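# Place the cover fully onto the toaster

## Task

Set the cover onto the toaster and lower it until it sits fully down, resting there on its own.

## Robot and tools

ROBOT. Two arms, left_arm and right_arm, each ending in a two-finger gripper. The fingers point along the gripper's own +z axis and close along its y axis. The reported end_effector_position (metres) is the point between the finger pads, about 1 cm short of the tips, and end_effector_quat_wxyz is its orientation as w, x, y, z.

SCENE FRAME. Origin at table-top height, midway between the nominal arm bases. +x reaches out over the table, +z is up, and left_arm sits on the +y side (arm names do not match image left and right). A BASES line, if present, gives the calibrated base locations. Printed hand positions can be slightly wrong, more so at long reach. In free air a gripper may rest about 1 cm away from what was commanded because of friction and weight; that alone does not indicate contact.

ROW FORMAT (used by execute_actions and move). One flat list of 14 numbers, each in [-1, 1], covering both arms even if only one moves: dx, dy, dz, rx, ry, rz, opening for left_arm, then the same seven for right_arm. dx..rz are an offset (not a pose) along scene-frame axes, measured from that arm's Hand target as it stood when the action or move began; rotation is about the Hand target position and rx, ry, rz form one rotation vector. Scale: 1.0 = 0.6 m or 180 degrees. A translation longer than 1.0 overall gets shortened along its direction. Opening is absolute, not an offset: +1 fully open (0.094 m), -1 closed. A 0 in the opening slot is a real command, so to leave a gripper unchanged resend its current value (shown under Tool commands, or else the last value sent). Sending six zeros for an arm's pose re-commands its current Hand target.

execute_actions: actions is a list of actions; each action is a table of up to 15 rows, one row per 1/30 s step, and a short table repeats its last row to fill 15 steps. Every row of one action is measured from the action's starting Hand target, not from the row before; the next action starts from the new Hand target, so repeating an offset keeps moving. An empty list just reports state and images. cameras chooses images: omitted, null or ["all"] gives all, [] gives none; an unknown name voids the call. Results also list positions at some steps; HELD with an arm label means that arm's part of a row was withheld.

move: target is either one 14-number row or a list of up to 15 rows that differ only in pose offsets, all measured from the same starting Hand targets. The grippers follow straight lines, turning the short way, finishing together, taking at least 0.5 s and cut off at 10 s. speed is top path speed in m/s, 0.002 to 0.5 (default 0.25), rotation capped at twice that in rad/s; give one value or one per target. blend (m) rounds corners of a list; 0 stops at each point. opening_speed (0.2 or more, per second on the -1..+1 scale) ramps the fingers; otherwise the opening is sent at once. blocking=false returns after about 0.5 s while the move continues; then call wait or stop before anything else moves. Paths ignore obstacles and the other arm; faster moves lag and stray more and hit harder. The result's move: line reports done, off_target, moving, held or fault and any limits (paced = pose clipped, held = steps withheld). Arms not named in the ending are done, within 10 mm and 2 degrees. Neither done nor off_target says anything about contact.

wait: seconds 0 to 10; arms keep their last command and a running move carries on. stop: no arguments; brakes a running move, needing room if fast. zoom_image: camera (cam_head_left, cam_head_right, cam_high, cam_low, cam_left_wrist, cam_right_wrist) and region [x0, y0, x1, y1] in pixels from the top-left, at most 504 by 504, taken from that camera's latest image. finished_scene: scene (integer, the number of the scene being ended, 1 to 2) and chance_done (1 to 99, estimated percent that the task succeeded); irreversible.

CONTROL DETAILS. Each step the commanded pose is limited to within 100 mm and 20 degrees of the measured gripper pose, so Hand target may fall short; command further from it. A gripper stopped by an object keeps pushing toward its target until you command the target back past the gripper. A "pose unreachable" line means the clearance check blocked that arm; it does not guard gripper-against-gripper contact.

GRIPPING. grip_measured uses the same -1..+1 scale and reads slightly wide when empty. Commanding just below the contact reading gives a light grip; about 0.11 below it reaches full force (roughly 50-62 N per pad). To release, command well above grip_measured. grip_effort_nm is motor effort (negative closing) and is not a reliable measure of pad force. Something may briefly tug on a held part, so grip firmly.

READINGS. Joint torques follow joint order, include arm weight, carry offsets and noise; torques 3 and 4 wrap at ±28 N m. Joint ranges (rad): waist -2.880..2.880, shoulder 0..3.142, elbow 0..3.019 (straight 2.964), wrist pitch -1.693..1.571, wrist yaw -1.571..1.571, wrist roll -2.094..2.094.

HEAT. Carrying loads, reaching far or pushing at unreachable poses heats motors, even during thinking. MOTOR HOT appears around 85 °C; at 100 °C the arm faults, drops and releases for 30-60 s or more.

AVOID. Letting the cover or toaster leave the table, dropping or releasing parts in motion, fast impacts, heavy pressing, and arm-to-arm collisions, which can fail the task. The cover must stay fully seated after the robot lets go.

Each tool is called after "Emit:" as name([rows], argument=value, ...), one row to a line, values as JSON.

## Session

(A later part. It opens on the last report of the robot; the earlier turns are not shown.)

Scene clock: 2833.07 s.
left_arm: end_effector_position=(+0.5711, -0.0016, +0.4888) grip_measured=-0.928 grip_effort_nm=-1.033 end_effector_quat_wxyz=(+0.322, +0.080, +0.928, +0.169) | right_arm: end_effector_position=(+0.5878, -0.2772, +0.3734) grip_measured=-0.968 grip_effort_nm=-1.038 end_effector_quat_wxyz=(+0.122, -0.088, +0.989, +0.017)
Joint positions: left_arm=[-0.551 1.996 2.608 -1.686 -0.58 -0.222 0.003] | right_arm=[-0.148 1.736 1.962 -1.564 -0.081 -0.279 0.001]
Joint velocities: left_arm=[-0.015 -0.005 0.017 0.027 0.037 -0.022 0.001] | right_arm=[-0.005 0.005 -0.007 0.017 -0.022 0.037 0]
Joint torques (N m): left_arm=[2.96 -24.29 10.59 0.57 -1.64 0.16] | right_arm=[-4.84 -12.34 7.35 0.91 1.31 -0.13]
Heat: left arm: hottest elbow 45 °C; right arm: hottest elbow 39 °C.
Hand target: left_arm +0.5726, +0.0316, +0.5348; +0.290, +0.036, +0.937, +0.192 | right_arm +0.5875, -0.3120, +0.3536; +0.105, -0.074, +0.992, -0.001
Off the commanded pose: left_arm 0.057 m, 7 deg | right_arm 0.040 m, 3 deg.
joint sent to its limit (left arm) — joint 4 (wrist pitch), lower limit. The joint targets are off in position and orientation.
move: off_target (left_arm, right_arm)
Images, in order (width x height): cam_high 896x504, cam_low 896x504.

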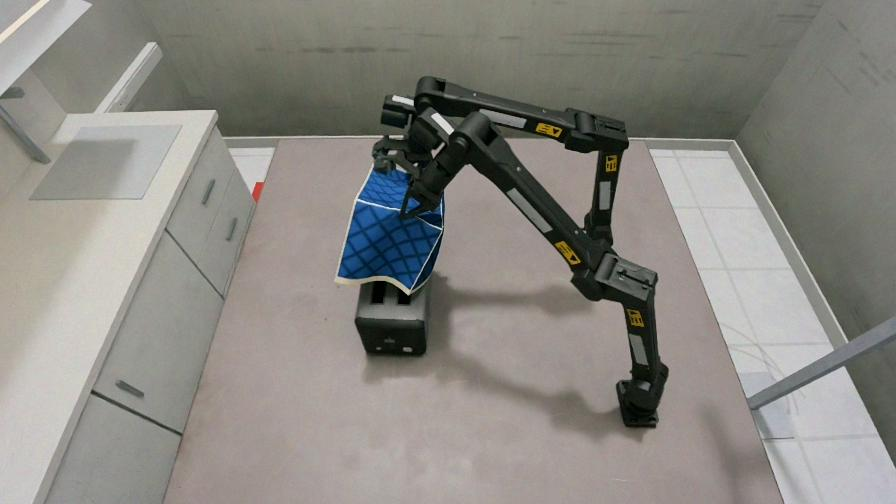

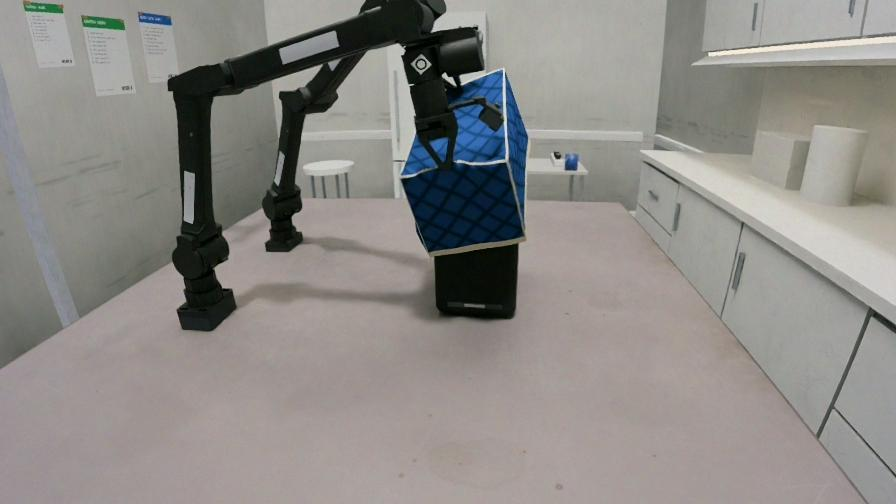

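Emit:
move([
  [0.0,0.0,0.02,0,0,0,-0.98,0.0,-0.0,-0.06,0,0,0,-0.98],
  [0.0,0.14,0.06,0,0,0,-0.98,0.0,0.14,-0.06,0,0.0,0,-0.98],
], speed=0.1, cameras=["cam_high","cam_low"])

Emit:
zoom_image(camera="cam_low", region=[330, 10, 600, 330])

Emit:
zoom_image(camera="cam_high", region=[300, 150, 520, 400])

Scene clock: 2841.60 s.
left_arm: end_effector_position=(+0.5895, +0.0331, +0.4766) grip_measured=-0.929 grip_effort_nm=-1.028 end_effector_quat_wxyz=(+0.297, +0.093, +0.934, +0.175) | right_arm: end_effector_position=(+0.5894, -0.2254, +0.3393) grip_measured=-0.968 grip_effort_nm=-1.038 end_effector_quat_wxyz=(+0.125, -0.078, +0.989, +0.006)
Joint positions: left_arm=[-0.482 2.006 2.602 -1.686 -0.537 -0.144 0.003] | right_arm=[-0.044 1.704 1.829 -1.446 -0.033 -0.16 0.001]
Joint velocities: left_arm=[-0.005 -0.015 -0.017 -0.012 0.022 -0.007 0] | right_arm=[-0.015 0.005 0.002 0.007 -0.051 0.022 0]
Joint torques (N m): left_arm=[5.19 -29.8 8.79 0.62 -1.53 0.14] | right_arm=[-0.85 -12.4 6.71 0.73 0.57 0.19]
Heat: left arm: hottest elbow 46 °C; right arm: hottest elbow 39 °C.
Hand target: left_arm +0.5762, +0.0974, +0.5518; +0.291, +0.035, +0.937, +0.192 | right_arm +0.5868, -0.2275, +0.3180; +0.105, -0.073, +0.992, +0.001
Off the commanded pose: left_arm 0.126 m, 7 deg; position clipped | right_arm 0.022 m, 3 deg.
joint sent to its limit (left arm) — joint 4 (wrist pitch), lower limit. The joint targets are off in position and orientation.
move: off_target (left_arm, right_arm); limits=paced
Images, in order (width x height): cam_high 896x504, cam_low 896x504.

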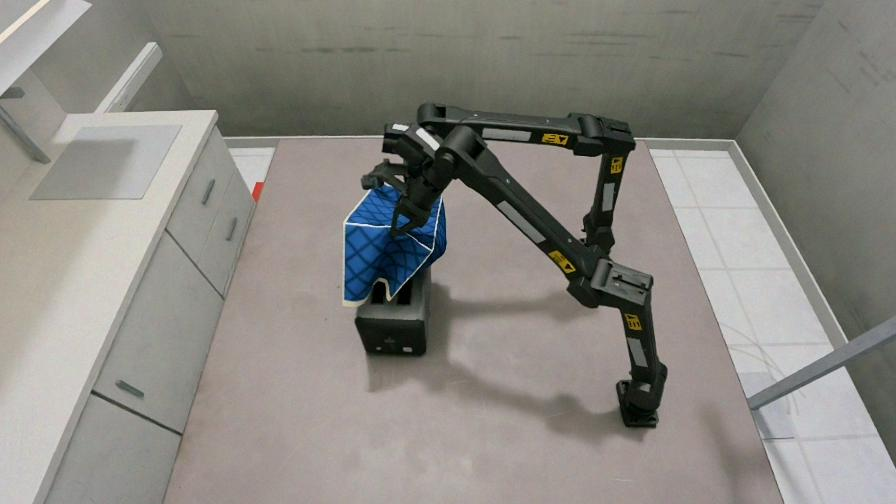

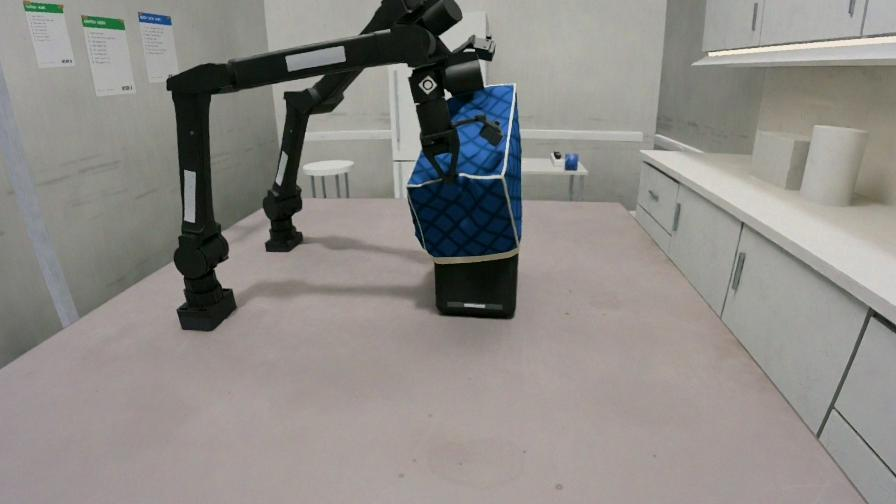

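Scaled by 1.575.

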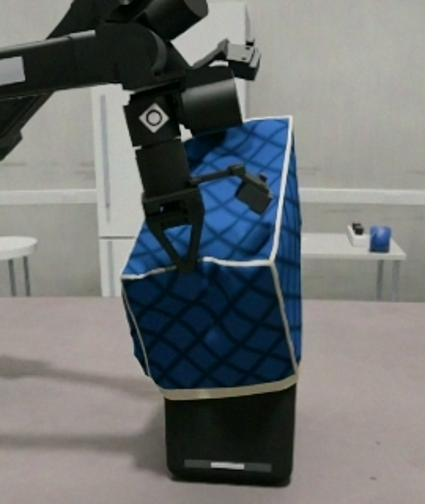

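Scaled by 2.016.

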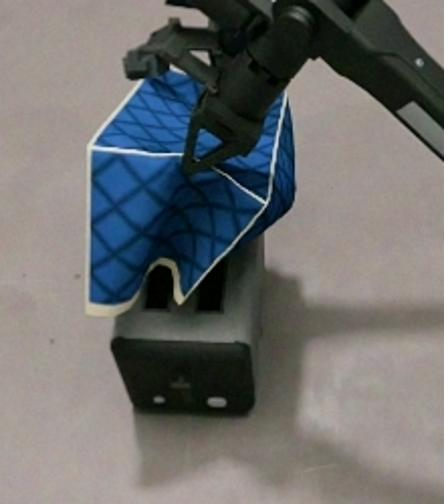

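Emit:
move([
  [0.0,0.0,0.03,0,0,0,-0.98,0.0,0.06,0.11,0,0,0,-0.98],
  [0.0,0.06,0.1,0,0,0,-0.98,0.0,0.11,0.11,0,0.0,0,-0.98],
], speed=0.1, cameras=["cam_high","cam_low"])

Emit:
zoom_image(camera="cam_low", region=[330, 10, 600, 330])

Emit:
zoom_image(camera="cam_high", region=[300, 150, 520, 400])

Scene clock: 2852.47 s.
left_arm: end_effector_position=(+0.5851, +0.0888, +0.5603) grip_measured=-0.929 grip_effort_nm=-1.023 end_effector_quat_wxyz=(+0.359, +0.096, +0.911, +0.177) | right_arm: end_effector_position=(+0.5733, -0.1513, +0.3992) grip_measured=-0.968 grip_effort_nm=-1.033 end_effector_quat_wxyz=(+0.122, -0.086, +0.989, +0.013)
Joint positions: left_arm=[-0.404 1.971 2.753 -1.686 -0.525 -0.005 0.003] | right_arm=[0.091 1.711 1.999 -1.613 -0.017 -0.044 0.001]
Joint velocities: left_arm=[-0.005 -0.024 0.012 -0.022 0.022 -0.022 0] | right_arm=[-0.015 -0.005 0.002 -0.007 -0.037 0.007 0]
Joint torques (N m): left_arm=[3.25 -22.83 11.04 0.81 -1.22 0.03] | right_arm=[-2.08 -9.82 12 0.08 0.8 0.24]
Heat: left arm: hottest elbow 46 °C; right arm: hottest elbow 39 °C.
Hand target: left_arm +0.5764, +0.1322, +0.6129; +0.291, +0.037, +0.936, +0.192 | right_arm +0.5875, -0.1615, +0.3842; +0.106, -0.073, +0.992, +0.002
Off the commanded pose: left_arm 0.069 m, 11 deg | right_arm 0.023 m, 3 deg.
joint sent to its limit (left arm) — joint 4 (wrist pitch), lower limit. The joint targets are off in position and orientation.
move: off_target (left_arm, right_arm); limits=paced
Images, in order (width x height): cam_high 896x504, cam_low 896x504.

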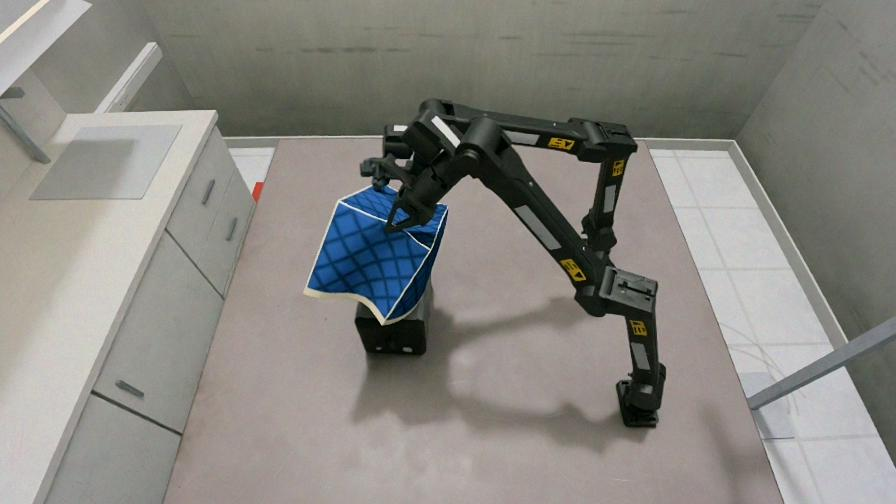

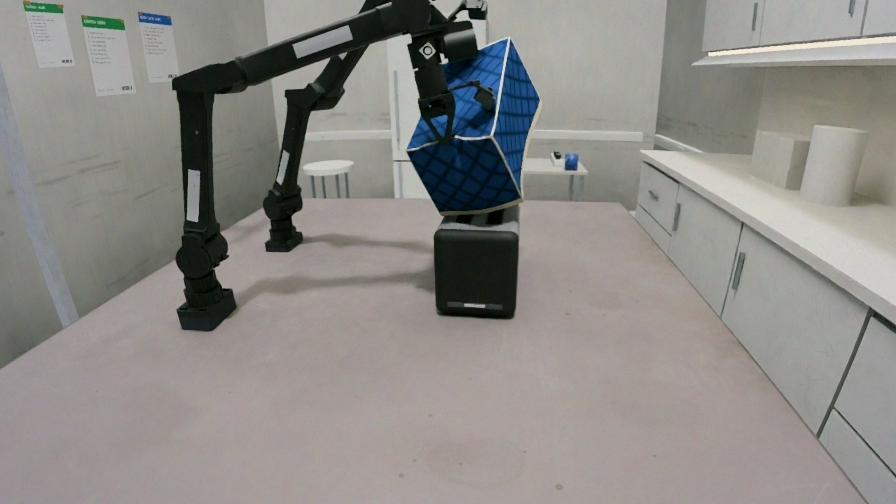

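Scaled by 1.575.

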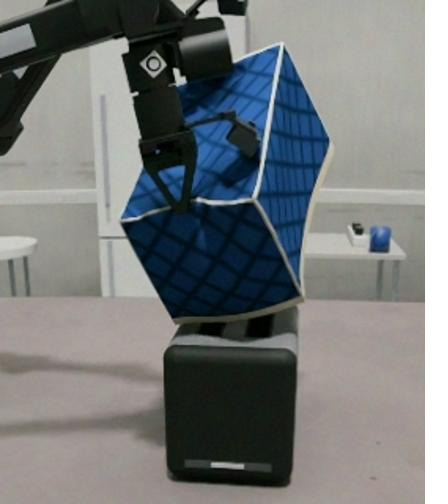

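Scaled by 2.016.

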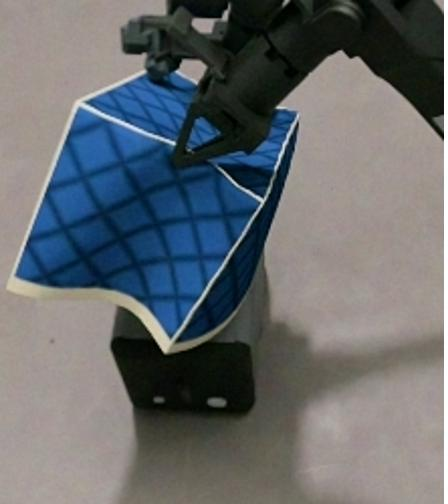

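Emit:
move([
  [0.0,-0.18,-0.08,0,0,0,-0.98,0.0,-0.17,0.1,0,0,0,-0.98],
  [0.0,-0.18,-0.15,0,0,0,-0.98,0.0,-0.19,0.1,0,0.0,0,-0.98],
  [0.0,-0.18,-0.25,0,0,0,-0.98,0.0,-0.19,-0.04,0,0.0,0,-0.98],
], speed=0.12, cameras=["cam_high","cam_low"])

Emit:
zoom_image(camera="cam_low", region=[330, 10, 600, 330])

Emit:
zoom_image(camera="cam_high", region=[300, 150, 520, 400])

Scene clock: 2864.80 s.
left_arm: end_effector_position=(+0.5847, +0.0144, +0.4319) grip_measured=-0.929 grip_effort_nm=-1.028 end_effector_quat_wxyz=(+0.276, +0.051, +0.939, +0.199) | right_arm: end_effector_position=(+0.5863, -0.2675, +0.3675) grip_measured=-0.968 grip_effort_nm=-1.038 end_effector_quat_wxyz=(+0.108, -0.072, +0.992, +0.003)
Joint positions: left_arm=[-0.524 2.018 2.499 -1.686 -0.603 -0.296 0.003] | right_arm=[-0.119 1.74 1.956 -1.574 -0.039 -0.222 0.001]
Joint velocities: left_arm=[-0.015 -0.005 -0.012 0.007 -0.022 -0.022 0] | right_arm=[0.005 -0.005 -0.012 -0.002 -0.051 0.051 0]
Joint torques (N m): left_arm=[0.38 -25.58 7.34 0.38 -0.45 -0.06] | right_arm=[-1.96 -13.22 8.39 0.85 0.18 -0.08]
Heat: left arm: hottest elbow 48 °C; right arm: hottest elbow 40 °C.
Hand target: left_arm +0.5761, +0.0275, +0.4607; +0.290, +0.034, +0.937, +0.193 | right_arm +0.5876, -0.2759, +0.3603; +0.105, -0.074, +0.992, +0.000
Off the commanded pose: left_arm 0.034 m, 3 deg | right_arm 0.011 m, 0 deg.
joint sent to its limit (left arm) — joint 4 (wrist pitch), lower limit. The joint targets are off in position, not in orientation.
move: off_target (left_arm, right_arm)
Images, in order (width x height): cam_high 896x504, cam_low 896x504.

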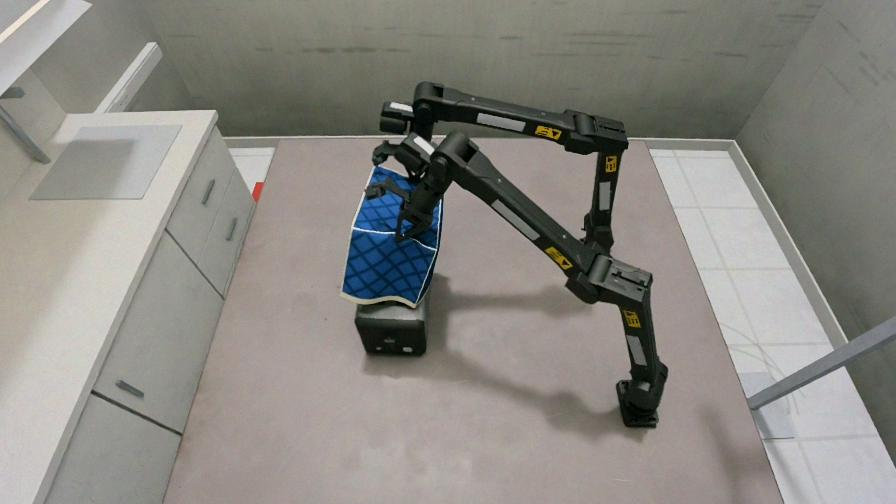

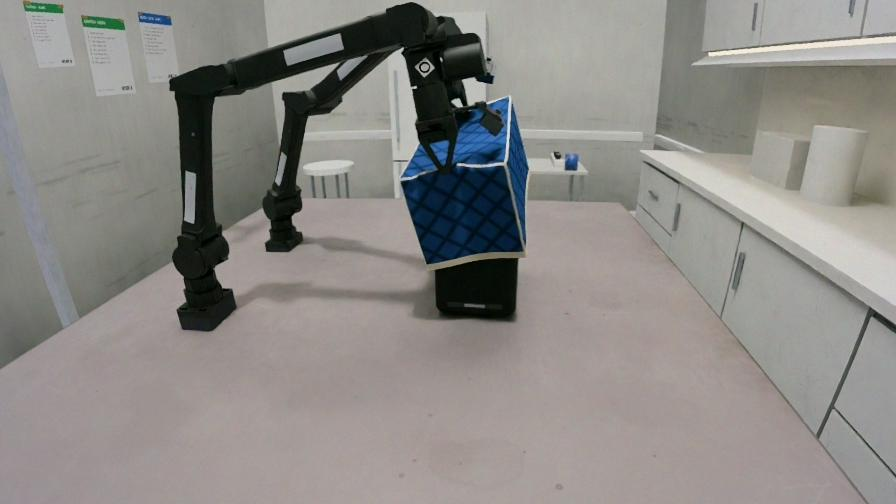

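Scaled by 1.575.

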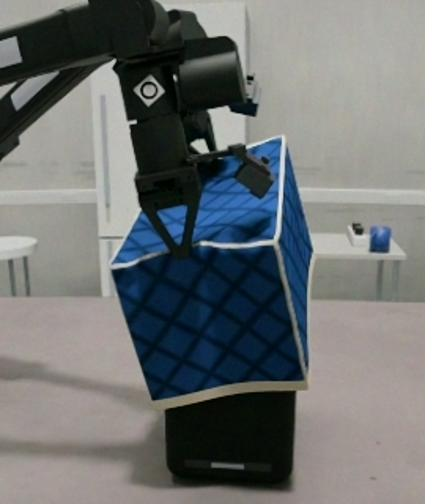

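Scaled by 2.016.

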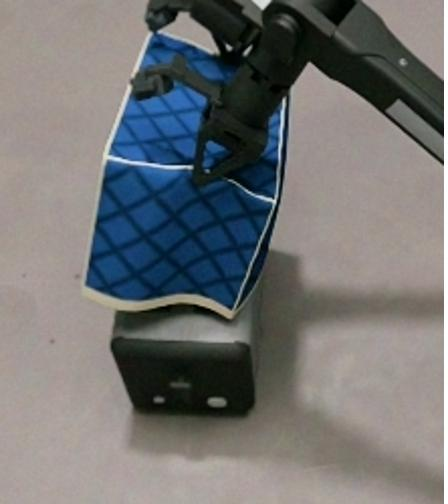

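Emit:
move([
  [0.0,0.06,0.09,0,0,0,-0.98,0.0,0.08,0.0,0,0,0,-0.98],
  [0.01,0.18,0.08,0,0,0,-0.98,0.01,0.16,-0.0,0,0.0,0,-0.98],
], speed=0.08, cameras=["cam_high","cam_low"])

Emit:
zoom_image(camera="cam_low", region=[330, 10, 600, 330])

Emit:
zoom_image(camera="cam_high", region=[300, 150, 520, 400])

Scene clock: 2870.93 s.
left_arm: end_effector_position=(+0.5958, +0.0891, +0.4539) grip_measured=-0.929 grip_effort_nm=-1.033 end_effector_quat_wxyz=(+0.256, +0.066, +0.946, +0.187) | right_arm: end_effector_position=(+0.5863, -0.1850, +0.3640) grip_measured=-0.968 grip_effort_nm=-1.023 end_effector_quat_wxyz=(+0.105, -0.077, +0.991, +0.003)
Joint positions: left_arm=[-0.394 1.97 2.498 -1.686 -0.512 -0.14 0.003] | right_arm=[0.033 1.74 1.948 -1.568 -0.008 -0.084 0.001]
Joint velocities: left_arm=[-0.015 -0.024 -0.002 0.007 -0.037 -0.022 0] | right_arm=[-0.015 -0.005 0.012 -0.017 -0.037 -0.022 0]
Joint torques (N m): left_arm=[3.6 -27.46 8.35 0.44 -1.17 0.16] | right_arm=[-0.26 -12.28 10.82 0.64 0.22 0.28]
Heat: left arm: hottest elbow 46 °C; right arm: hottest elbow 40 °C.
Hand target: left_arm +0.5824, +0.1342, +0.5105; +0.291, +0.034, +0.937, +0.192 | right_arm +0.5933, -0.1794, +0.3606; +0.105, -0.073, +0.992, +0.002
Off the commanded pose: left_arm 0.073 m, 5 deg | right_arm 0.010 m, 1 deg.
joint sent to its limit (left arm) — joint 4 (wrist pitch), lower limit. The joint targets are off in position, not in orientation.
move: off_target (left_arm)
Images, in order (width x height): cam_high 896x504, cam_low 896x504.

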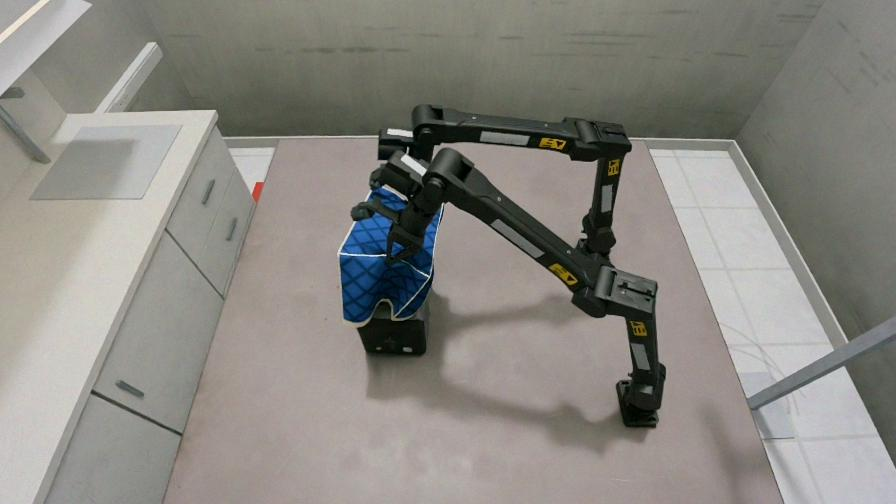

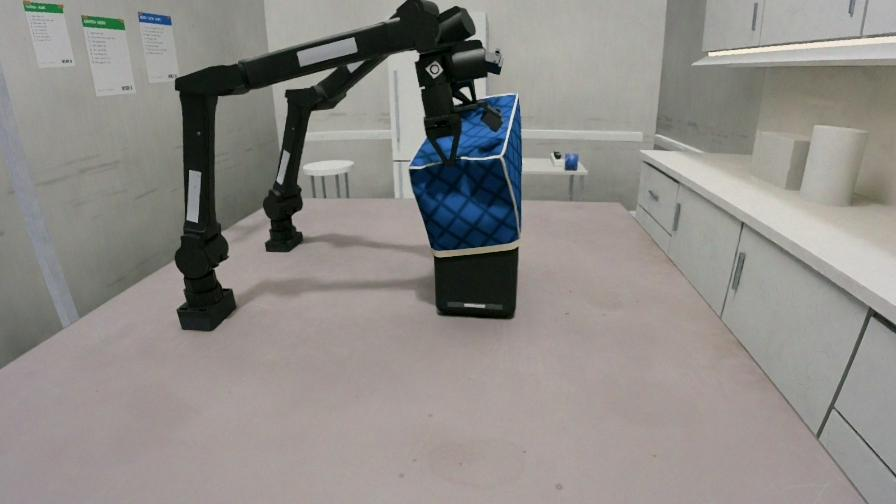

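Scaled by 1.575.

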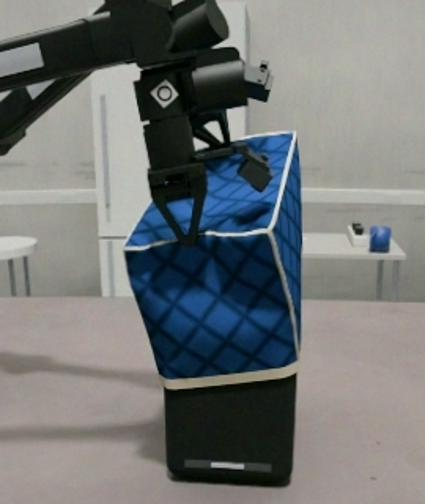

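Scaled by 2.016.

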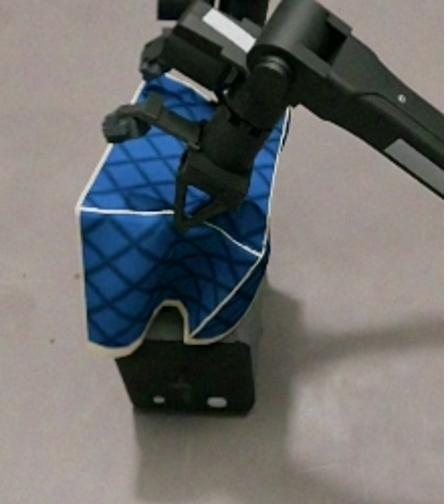

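Emit:
move([
  [0.0,-0.0,0.0,0,0,0,-0.98,0.0,0.0,-0.1,0,0,0,-0.98],
  [0.01,0.0,0.15,0,-0.04,0,-0.98,0.01,0.04,-0.1,0,0.0,0,-0.98],
], speed=0.08, cameras=["cam_high","cam_low"])

Emit:
zoom_image(camera="cam_low", region=[330, 10, 600, 330])

Emit:
zoom_image(camera="cam_high", region=[300, 150, 520, 400])

Scene clock: 2879.87 s.
left_arm: end_effector_position=(+0.6033, +0.0785, +0.4871) grip_measured=-0.929 grip_effort_nm=-1.023 end_effector_quat_wxyz=(+0.299, +0.070, +0.934, +0.184) | right_arm: end_effector_position=(+0.5983, -0.1624, +0.3283) grip_measured=-0.968 grip_effort_nm=-1.033 end_effector_quat_wxyz=(+0.136, -0.074, +0.988, +0.004)
Joint positions: left_arm=[-0.41 2.005 2.627 -1.686 -0.532 -0.114 0.003] | right_arm=[0.073 1.719 1.816 -1.393 0.002 -0.041 0.001]
Joint velocities: left_arm=[-0.024 -0.015 0.007 -0.017 -0.007 0.022 0.001] | right_arm=[-0.015 -0.005 -0.017 -0.012 0.007 -0.007 0]
Joint torques (N m): left_arm=[2.67 -26.4 13.81 0.49 -2.28 0.14] | right_arm=[0.03 -10.99 8.59 0.18 0.18 0.28]
Heat: left arm: hottest elbow 46 °C; right arm: hottest elbow 40 °C.
Hand target: left_arm +0.5919, +0.1212, +0.5766; +0.349, +0.023, +0.916, +0.194 | right_arm +0.5983, -0.1553, +0.3005; +0.105, -0.073, +0.992, +0.003
Off the commanded pose: left_arm 0.127 m, 8 deg; position clipped | right_arm 0.029 m, 4 deg.
joint sent to its limit (left arm) — joint 4 (wrist pitch), lower limit. The joint targets are off in position, not in orientation.
move: off_target (left_arm, right_arm); limits=paced
Images, in order (width x height): cam_high 896x504, cam_low 896x504.

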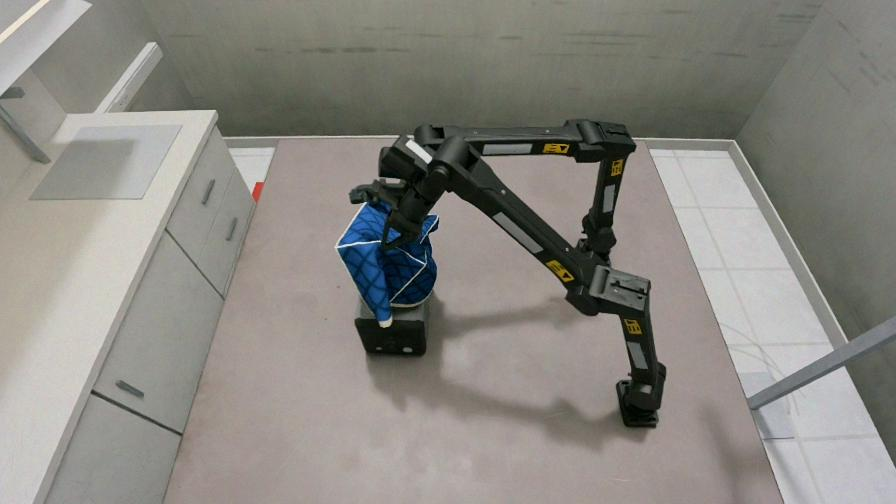

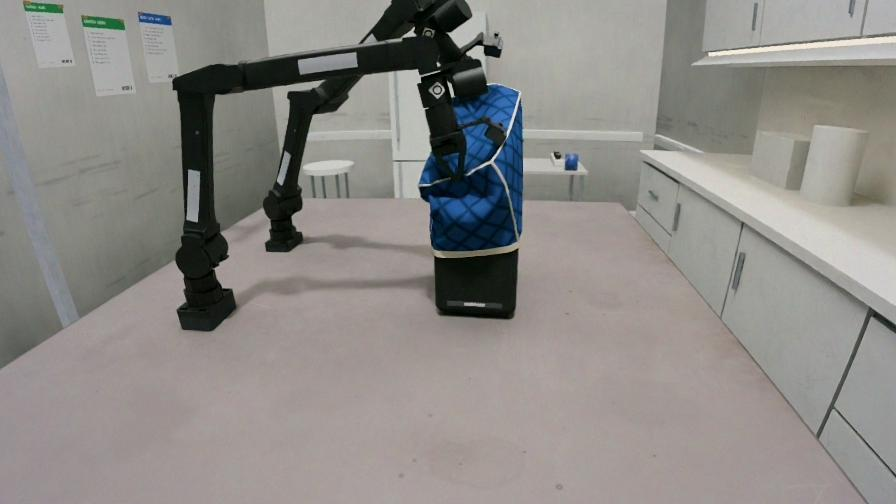

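Scaled by 1.575.

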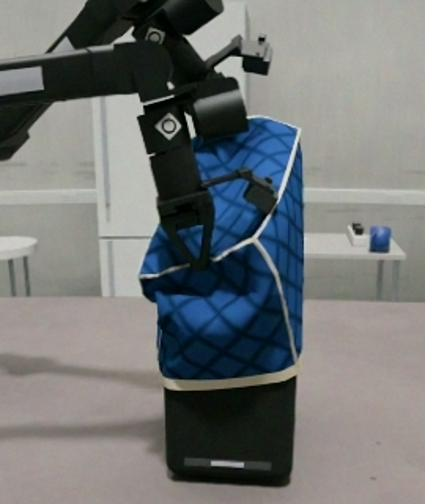

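Scaled by 2.016.

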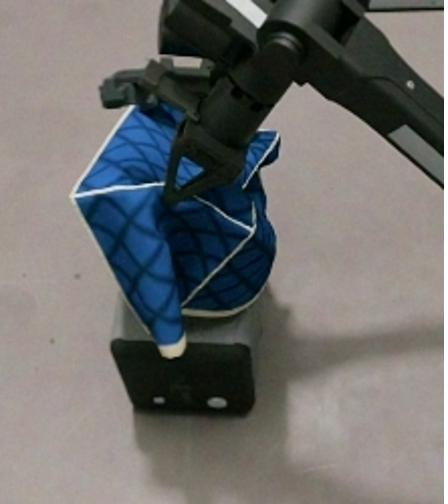

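Emit:
move([
  [0.0,0.0,0.0,0,0,0,-0.98,-0.02,-0.03,0.2,0,0,0,-0.98],
  [-0.02,-0.15,-0.05,0,0.04,0,-0.98,-0.02,-0.2,0.2,0,0.0,0,-0.98],
  [-0.02,-0.17,-0.1,0,0.04,0,-0.98,-0.02,-0.23,0.1,0,0.0,0,-0.98],
], speed=0.12, cameras=["cam_high","cam_low"])

Emit:
zoom_image(camera="cam_low", region=[330, 10, 600, 330])

Emit:
zoom_image(camera="cam_high", region=[300, 150, 520, 400])

Scene clock: 2893.37 s.
left_arm: end_effector_position=(+0.5795, +0.0043, +0.4978) grip_measured=-0.929 grip_effort_nm=-1.023 end_effector_quat_wxyz=(+0.336, +0.070, +0.923, +0.173) | right_arm: end_effector_position=(+0.5852, -0.2649, +0.3808) grip_measured=-0.968 grip_effort_nm=-1.038 end_effector_quat_wxyz=(+0.121, -0.087, +0.989, +0.009)
Joint positions: left_arm=[-0.54 2.018 2.66 -1.686 -0.598 -0.219 0.003] | right_arm=[-0.121 1.728 1.972 -1.578 -0.059 -0.252 0.001]
Joint velocities: left_arm=[-0.015 -0.005 -0.027 0.002 -0.037 -0.066 -0.001] | right_arm=[-0.005 0.005 0.022 0.007 -0.007 -0.007 0]
Joint torques (N m): left_arm=[1.08 -22.83 7.75 0.53 -1.12 -0.08] | right_arm=[-4.48 -12.04 7.76 0.8 0.69 -0.1]
Heat: left arm: hottest elbow 47 °C; right arm: hottest elbow 39 °C.
Hand target: left_arm +0.5798, +0.0203, +0.5146; +0.290, +0.035, +0.937, +0.192 | right_arm +0.5876, -0.2939, +0.3611; +0.105, -0.073, +0.992, -0.001
Off the commanded pose: left_arm 0.024 m, 7 deg | right_arm 0.035 m, 3 deg.
joint sent to its limit (left arm) — joint 4 (wrist pitch), lower limit. The joint targets are off in orientation, not in position.
move: off_target (left_arm, right_arm)
Images, in order (width x height): cam_high 896x504, cam_low 896x504.

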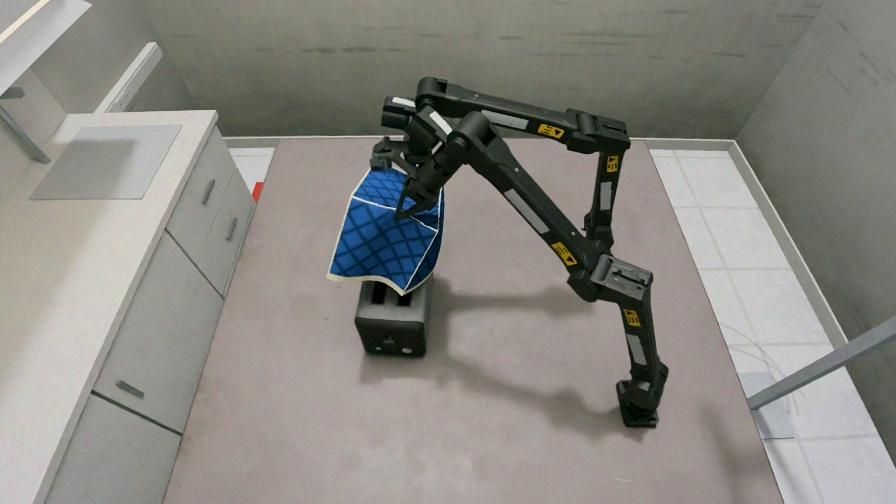

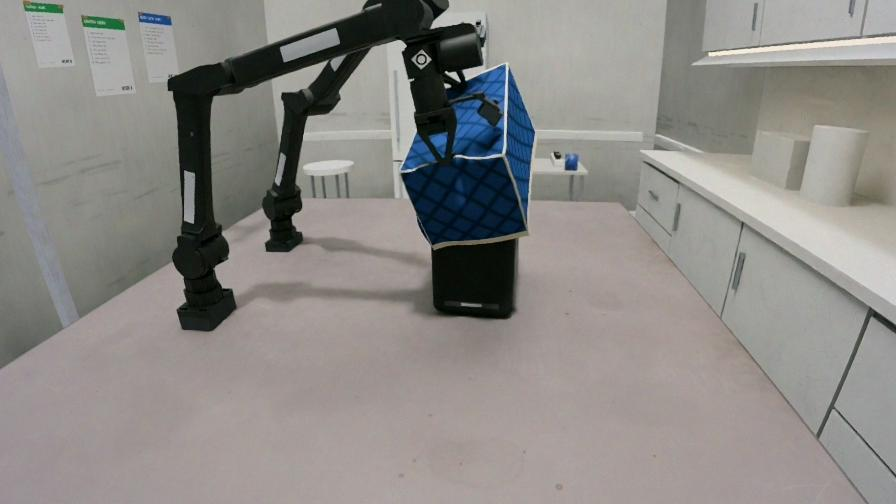

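Scaled by 1.575.

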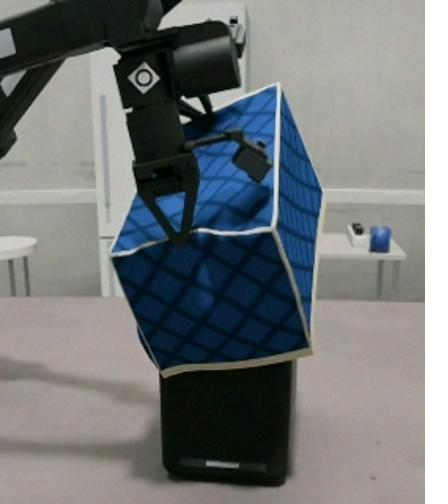

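Scaled by 2.016.

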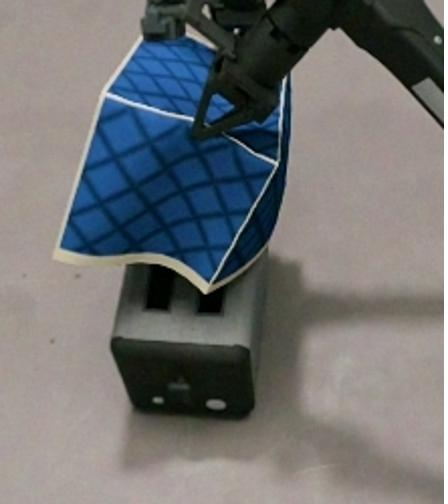

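Emit:
move([
  [0.0,0.07,0.02,0,0,0,-0.98,0.0,0.07,0.0,0,0,0,-0.98],
  [0.0,0.13,0.03,0,0.0,0,-0.98,0.0,0.1,0.0,0,0.0,0,-0.98],
], speed=0.12, cameras=["cam_high","cam_low"])

Emit:
zoom_image(camera="cam_low", region=[330, 10, 600, 330])

Emit:
zoom_image(camera="cam_high", region=[300, 150, 520, 400])

Scene clock: 2899.83 s.
left_arm: end_effector_position=(+0.5911, +0.0454, +0.4773) grip_measured=-0.929 grip_effort_nm=-1.033 end_effector_quat_wxyz=(+0.296, +0.080, +0.935, +0.179) | right_arm: end_effector_position=(+0.5877, -0.2287, +0.3755) grip_measured=-0.968 grip_effort_nm=-1.028 end_effector_quat_wxyz=(+0.119, -0.084, +0.989, +0.007)
Joint positions: left_arm=[-0.465 1.998 2.591 -1.686 -0.542 -0.155 0.003] | right_arm=[-0.051 1.728 1.958 -1.564 -0.037 -0.179 0.001]
Joint velocities: left_arm=[-0.015 -0.005 0.007 -0.012 -0.051 0.007 0] | right_arm=[-0.005 0.005 0.012 -0.007 0.051 0.022 0.001]
Joint torques (N m): left_arm=[3.84 -27.99 7.91 0.54 -1.2 0.15] | right_arm=[-1.26 -12.81 7.58 0.66 0.64 0.28]
Heat: left arm: hottest elbow 46 °C; right arm: hottest elbow 39 °C.
Hand target: left_arm +0.5798, +0.0978, +0.5337; +0.290, +0.035, +0.937, +0.192 | right_arm +0.5874, -0.2336, +0.3614; +0.105, -0.074, +0.992, +0.001
Off the commanded pose: left_arm 0.077 m, 5 deg | right_arm 0.015 m, 2 deg.
joint sent to its limit (left arm) — joint 4 (wrist pitch), lower limit. The joint targets are off in position and orientation.
move: off_target (left_arm, right_arm)
Images, in order (width x height): cam_high 896x504, cam_low 896x504.

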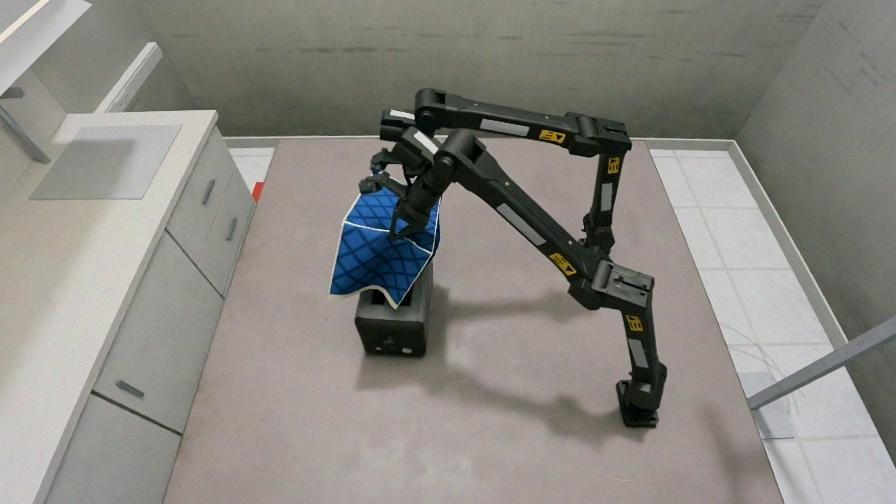

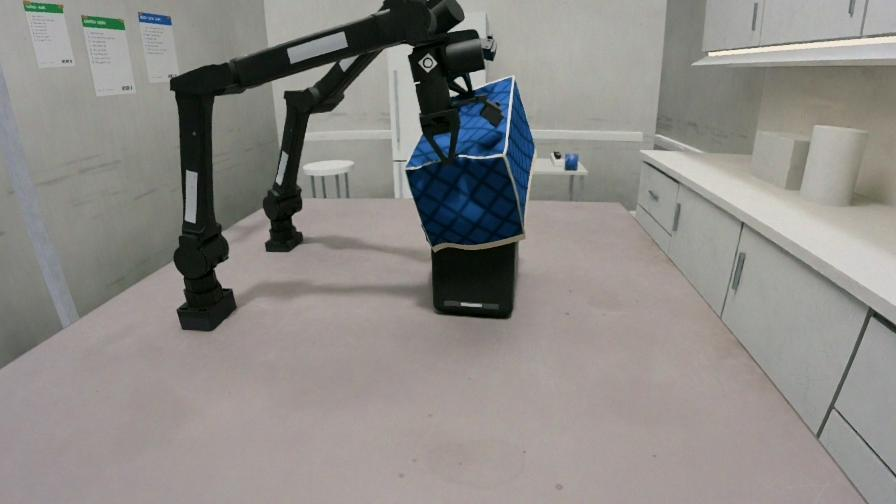

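Scaled by 1.575.

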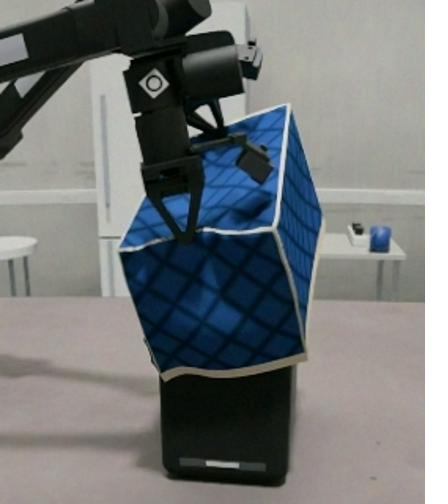

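Scaled by 2.016.

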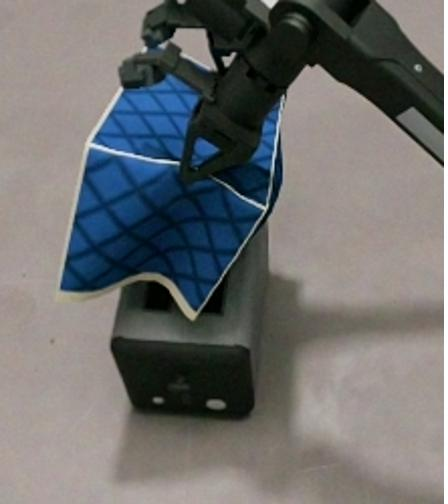

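Emit:
move([
  [-0.09,0.0,0.03,0,0.0,0,-0.98,0.0,0.0,0.0,0,0,0,-0.98],
  [-0.11,0.06,0.03,0,0.0,0,-0.98,-0.02,0.07,0.01,0,0.0,0,-0.98],
], speed=0.12, cameras=["cam_high","cam_low"])

Emit:
zoom_image(camera="cam_low", region=[330, 10, 600, 330])

Emit:
zoom_image(camera="cam_high", region=[300, 150, 520, 400])

Scene clock: 2908.07 s.
left_arm: end_effector_position=(+0.5303, +0.0858, +0.4962) grip_measured=-0.929 grip_effort_nm=-1.028 end_effector_quat_wxyz=(+0.275, +0.071, +0.942, +0.182) | right_arm: end_effector_position=(+0.5750, -0.1843, +0.3875) grip_measured=-0.968 grip_effort_nm=-1.038 end_effector_quat_wxyz=(+0.125, -0.087, +0.988, +0.008)
Joint positions: left_arm=[-0.447 1.786 2.333 -1.686 -0.531 -0.172 0.003] | right_arm=[0.031 1.693 1.942 -1.569 -0.021 -0.104 0.001]
Joint velocities: left_arm=[0.015 0.005 -0.002 -0.007 0.007 0.022 0] | right_arm=[0.005 -0.005 0.002 0.002 -0.022 -0.066 -0.001]
Joint torques (N m): left_arm=[3.9 -24.7 8.38 0.51 -1.31 0.22] | right_arm=[-1.67 -11.81 7.02 0.64 0.61 0.31]
Heat: left arm: hottest elbow 46 °C; right arm: hottest elbow 38 °C.
Hand target: left_arm +0.5133, +0.1337, +0.5519; +0.291, +0.035, +0.937, +0.192 | right_arm +0.5754, -0.1915, +0.3676; +0.105, -0.073, +0.992, +0.002
Off the commanded pose: left_arm 0.075 m, 5 deg | right_arm 0.021 m, 3 deg.
joint sent to its limit (left arm) — joint 4 (wrist pitch), lower limit. The joint targets are off in position and orientation.
move: off_target (left_arm, right_arm)
Images, in order (width x height): cam_high 896x504, cam_low 896x504.

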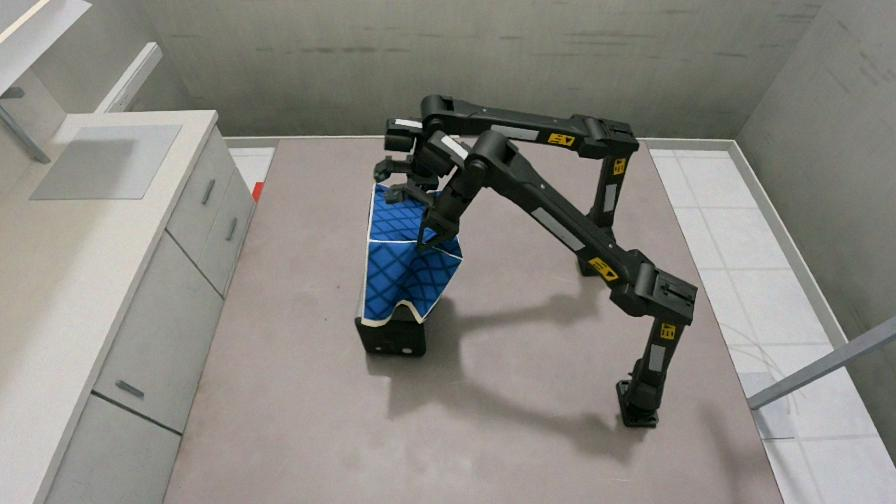

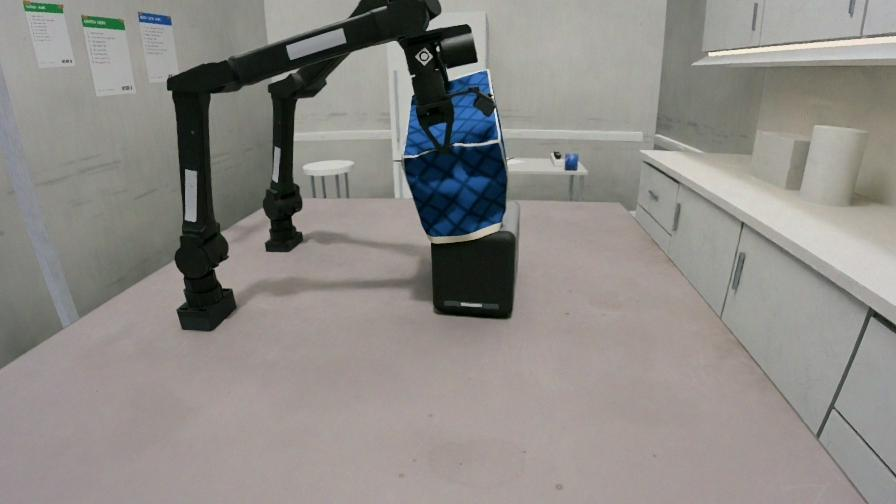

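Scaled by 1.575.

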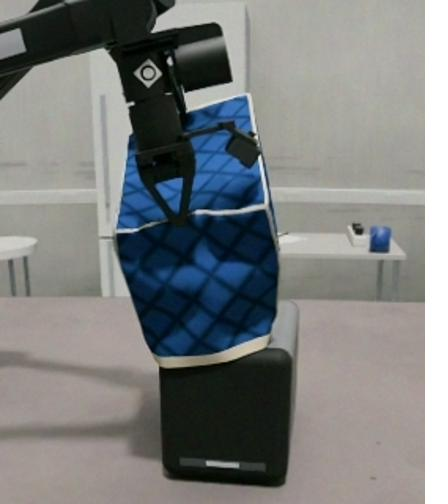

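Scaled by 2.016.

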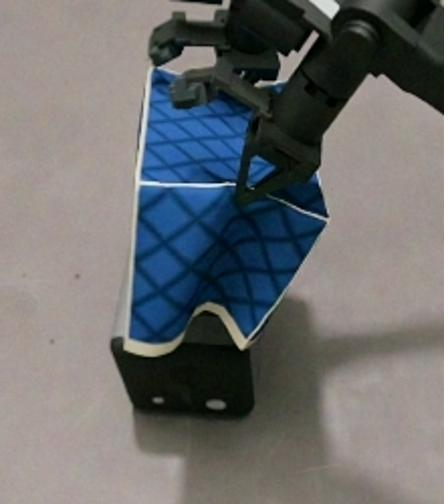

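Emit:
move([
  [0.04,0.02,0.02,0,0.0,0,-0.98,0.045,0.06,0.02,0,0,0,-0.98],
  [0.04,0.07,0.02,0,0.0,0,-0.98,0.045,0.09,0.0,0,0.0,0,-0.98],
], speed=0.12, cameras=["cam_high","cam_low"])

Emit:
zoom_image(camera="cam_low", region=[330, 10, 600, 330])

Emit:
zoom_image(camera="cam_high", region=[300, 150, 520, 400])

Scene clock: 2913.37 s.
left_arm: end_effector_position=(+0.5441, +0.1386, +0.5144) grip_measured=-0.929 grip_effort_nm=-1.023 end_effector_quat_wxyz=(+0.275, +0.069, +0.941, +0.183) | right_arm: end_effector_position=(+0.5808, -0.1233, +0.3874) grip_measured=-0.968 grip_effort_nm=-1.038 end_effector_quat_wxyz=(+0.117, -0.093, +0.989, +0.015)
Joint positions: left_arm=[-0.344 1.786 2.384 -1.686 -0.489 -0.071 0.003] | right_arm=[0.139 1.745 2.014 -1.605 -0.011 -0.011 0.001]
Joint velocities: left_arm=[0.005 -0.005 -0.012 -0.017 0.037 -0.037 0.001] | right_arm=[-0.005 -0.005 -0.002 -0.012 -0.007 -0.037 0]
Joint torques (N m): left_arm=[3.72 -21.01 11.17 0.55 -1.1 0.18] | right_arm=[-2.73 -9.76 11.45 0.8 0.87 0.3]
Heat: left arm: hottest elbow 46 °C; right arm: hottest elbow 38 °C.
Hand target: left_arm +0.5376, +0.1750, +0.5647; +0.291, +0.035, +0.937, +0.192 | right_arm +0.6021, -0.1371, +0.3673; +0.106, -0.073, +0.992, +0.003
Off the commanded pose: left_arm 0.062 m, 4 deg | right_arm 0.033 m, 3 deg.
joint sent to its limit (left arm) — joint 4 (wrist pitch), lower limit. The joint targets are off in position and orientation.
move: off_target (left_arm, right_arm)
Images, in order (width x height): cam_high 896x504, cam_low 896x504.

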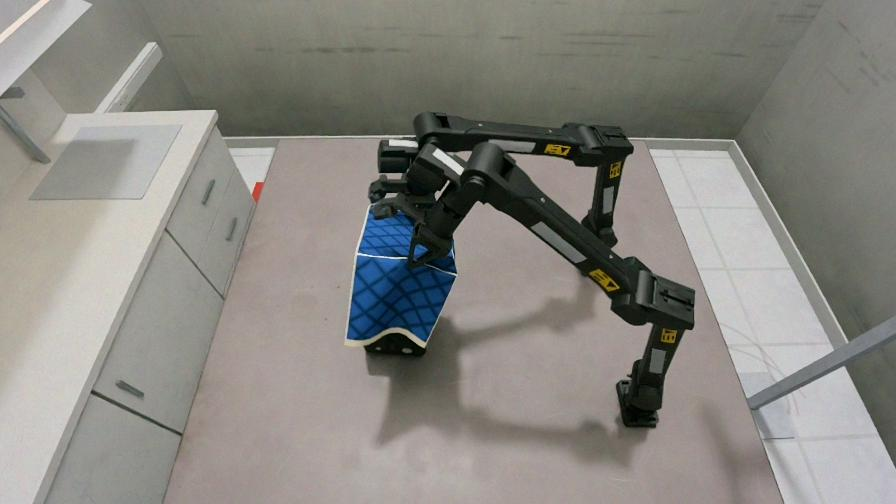

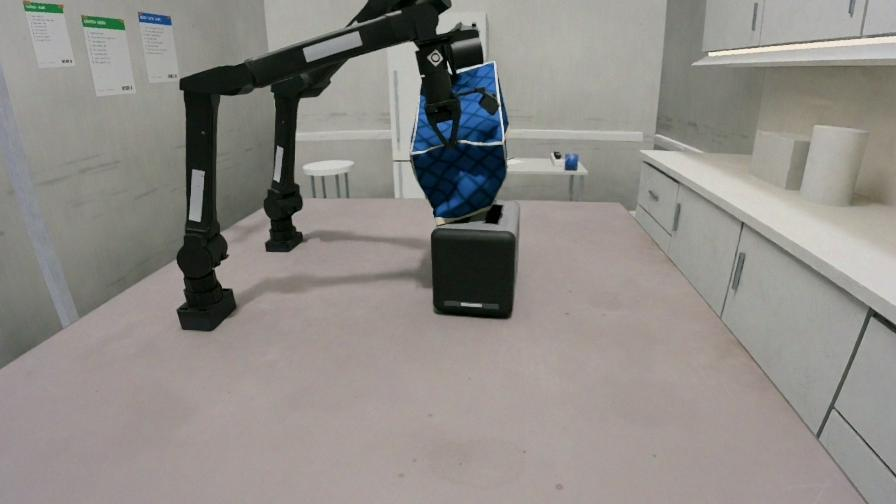

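Scaled by 1.575.

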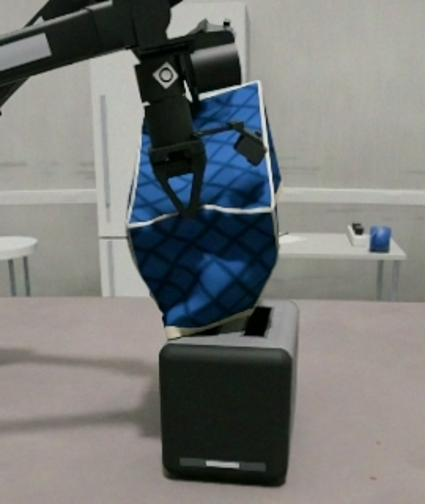

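Scaled by 2.016.

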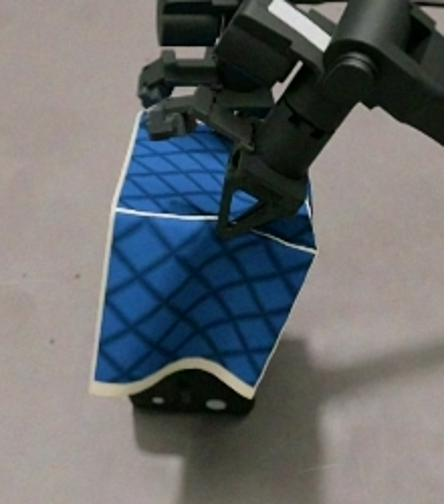

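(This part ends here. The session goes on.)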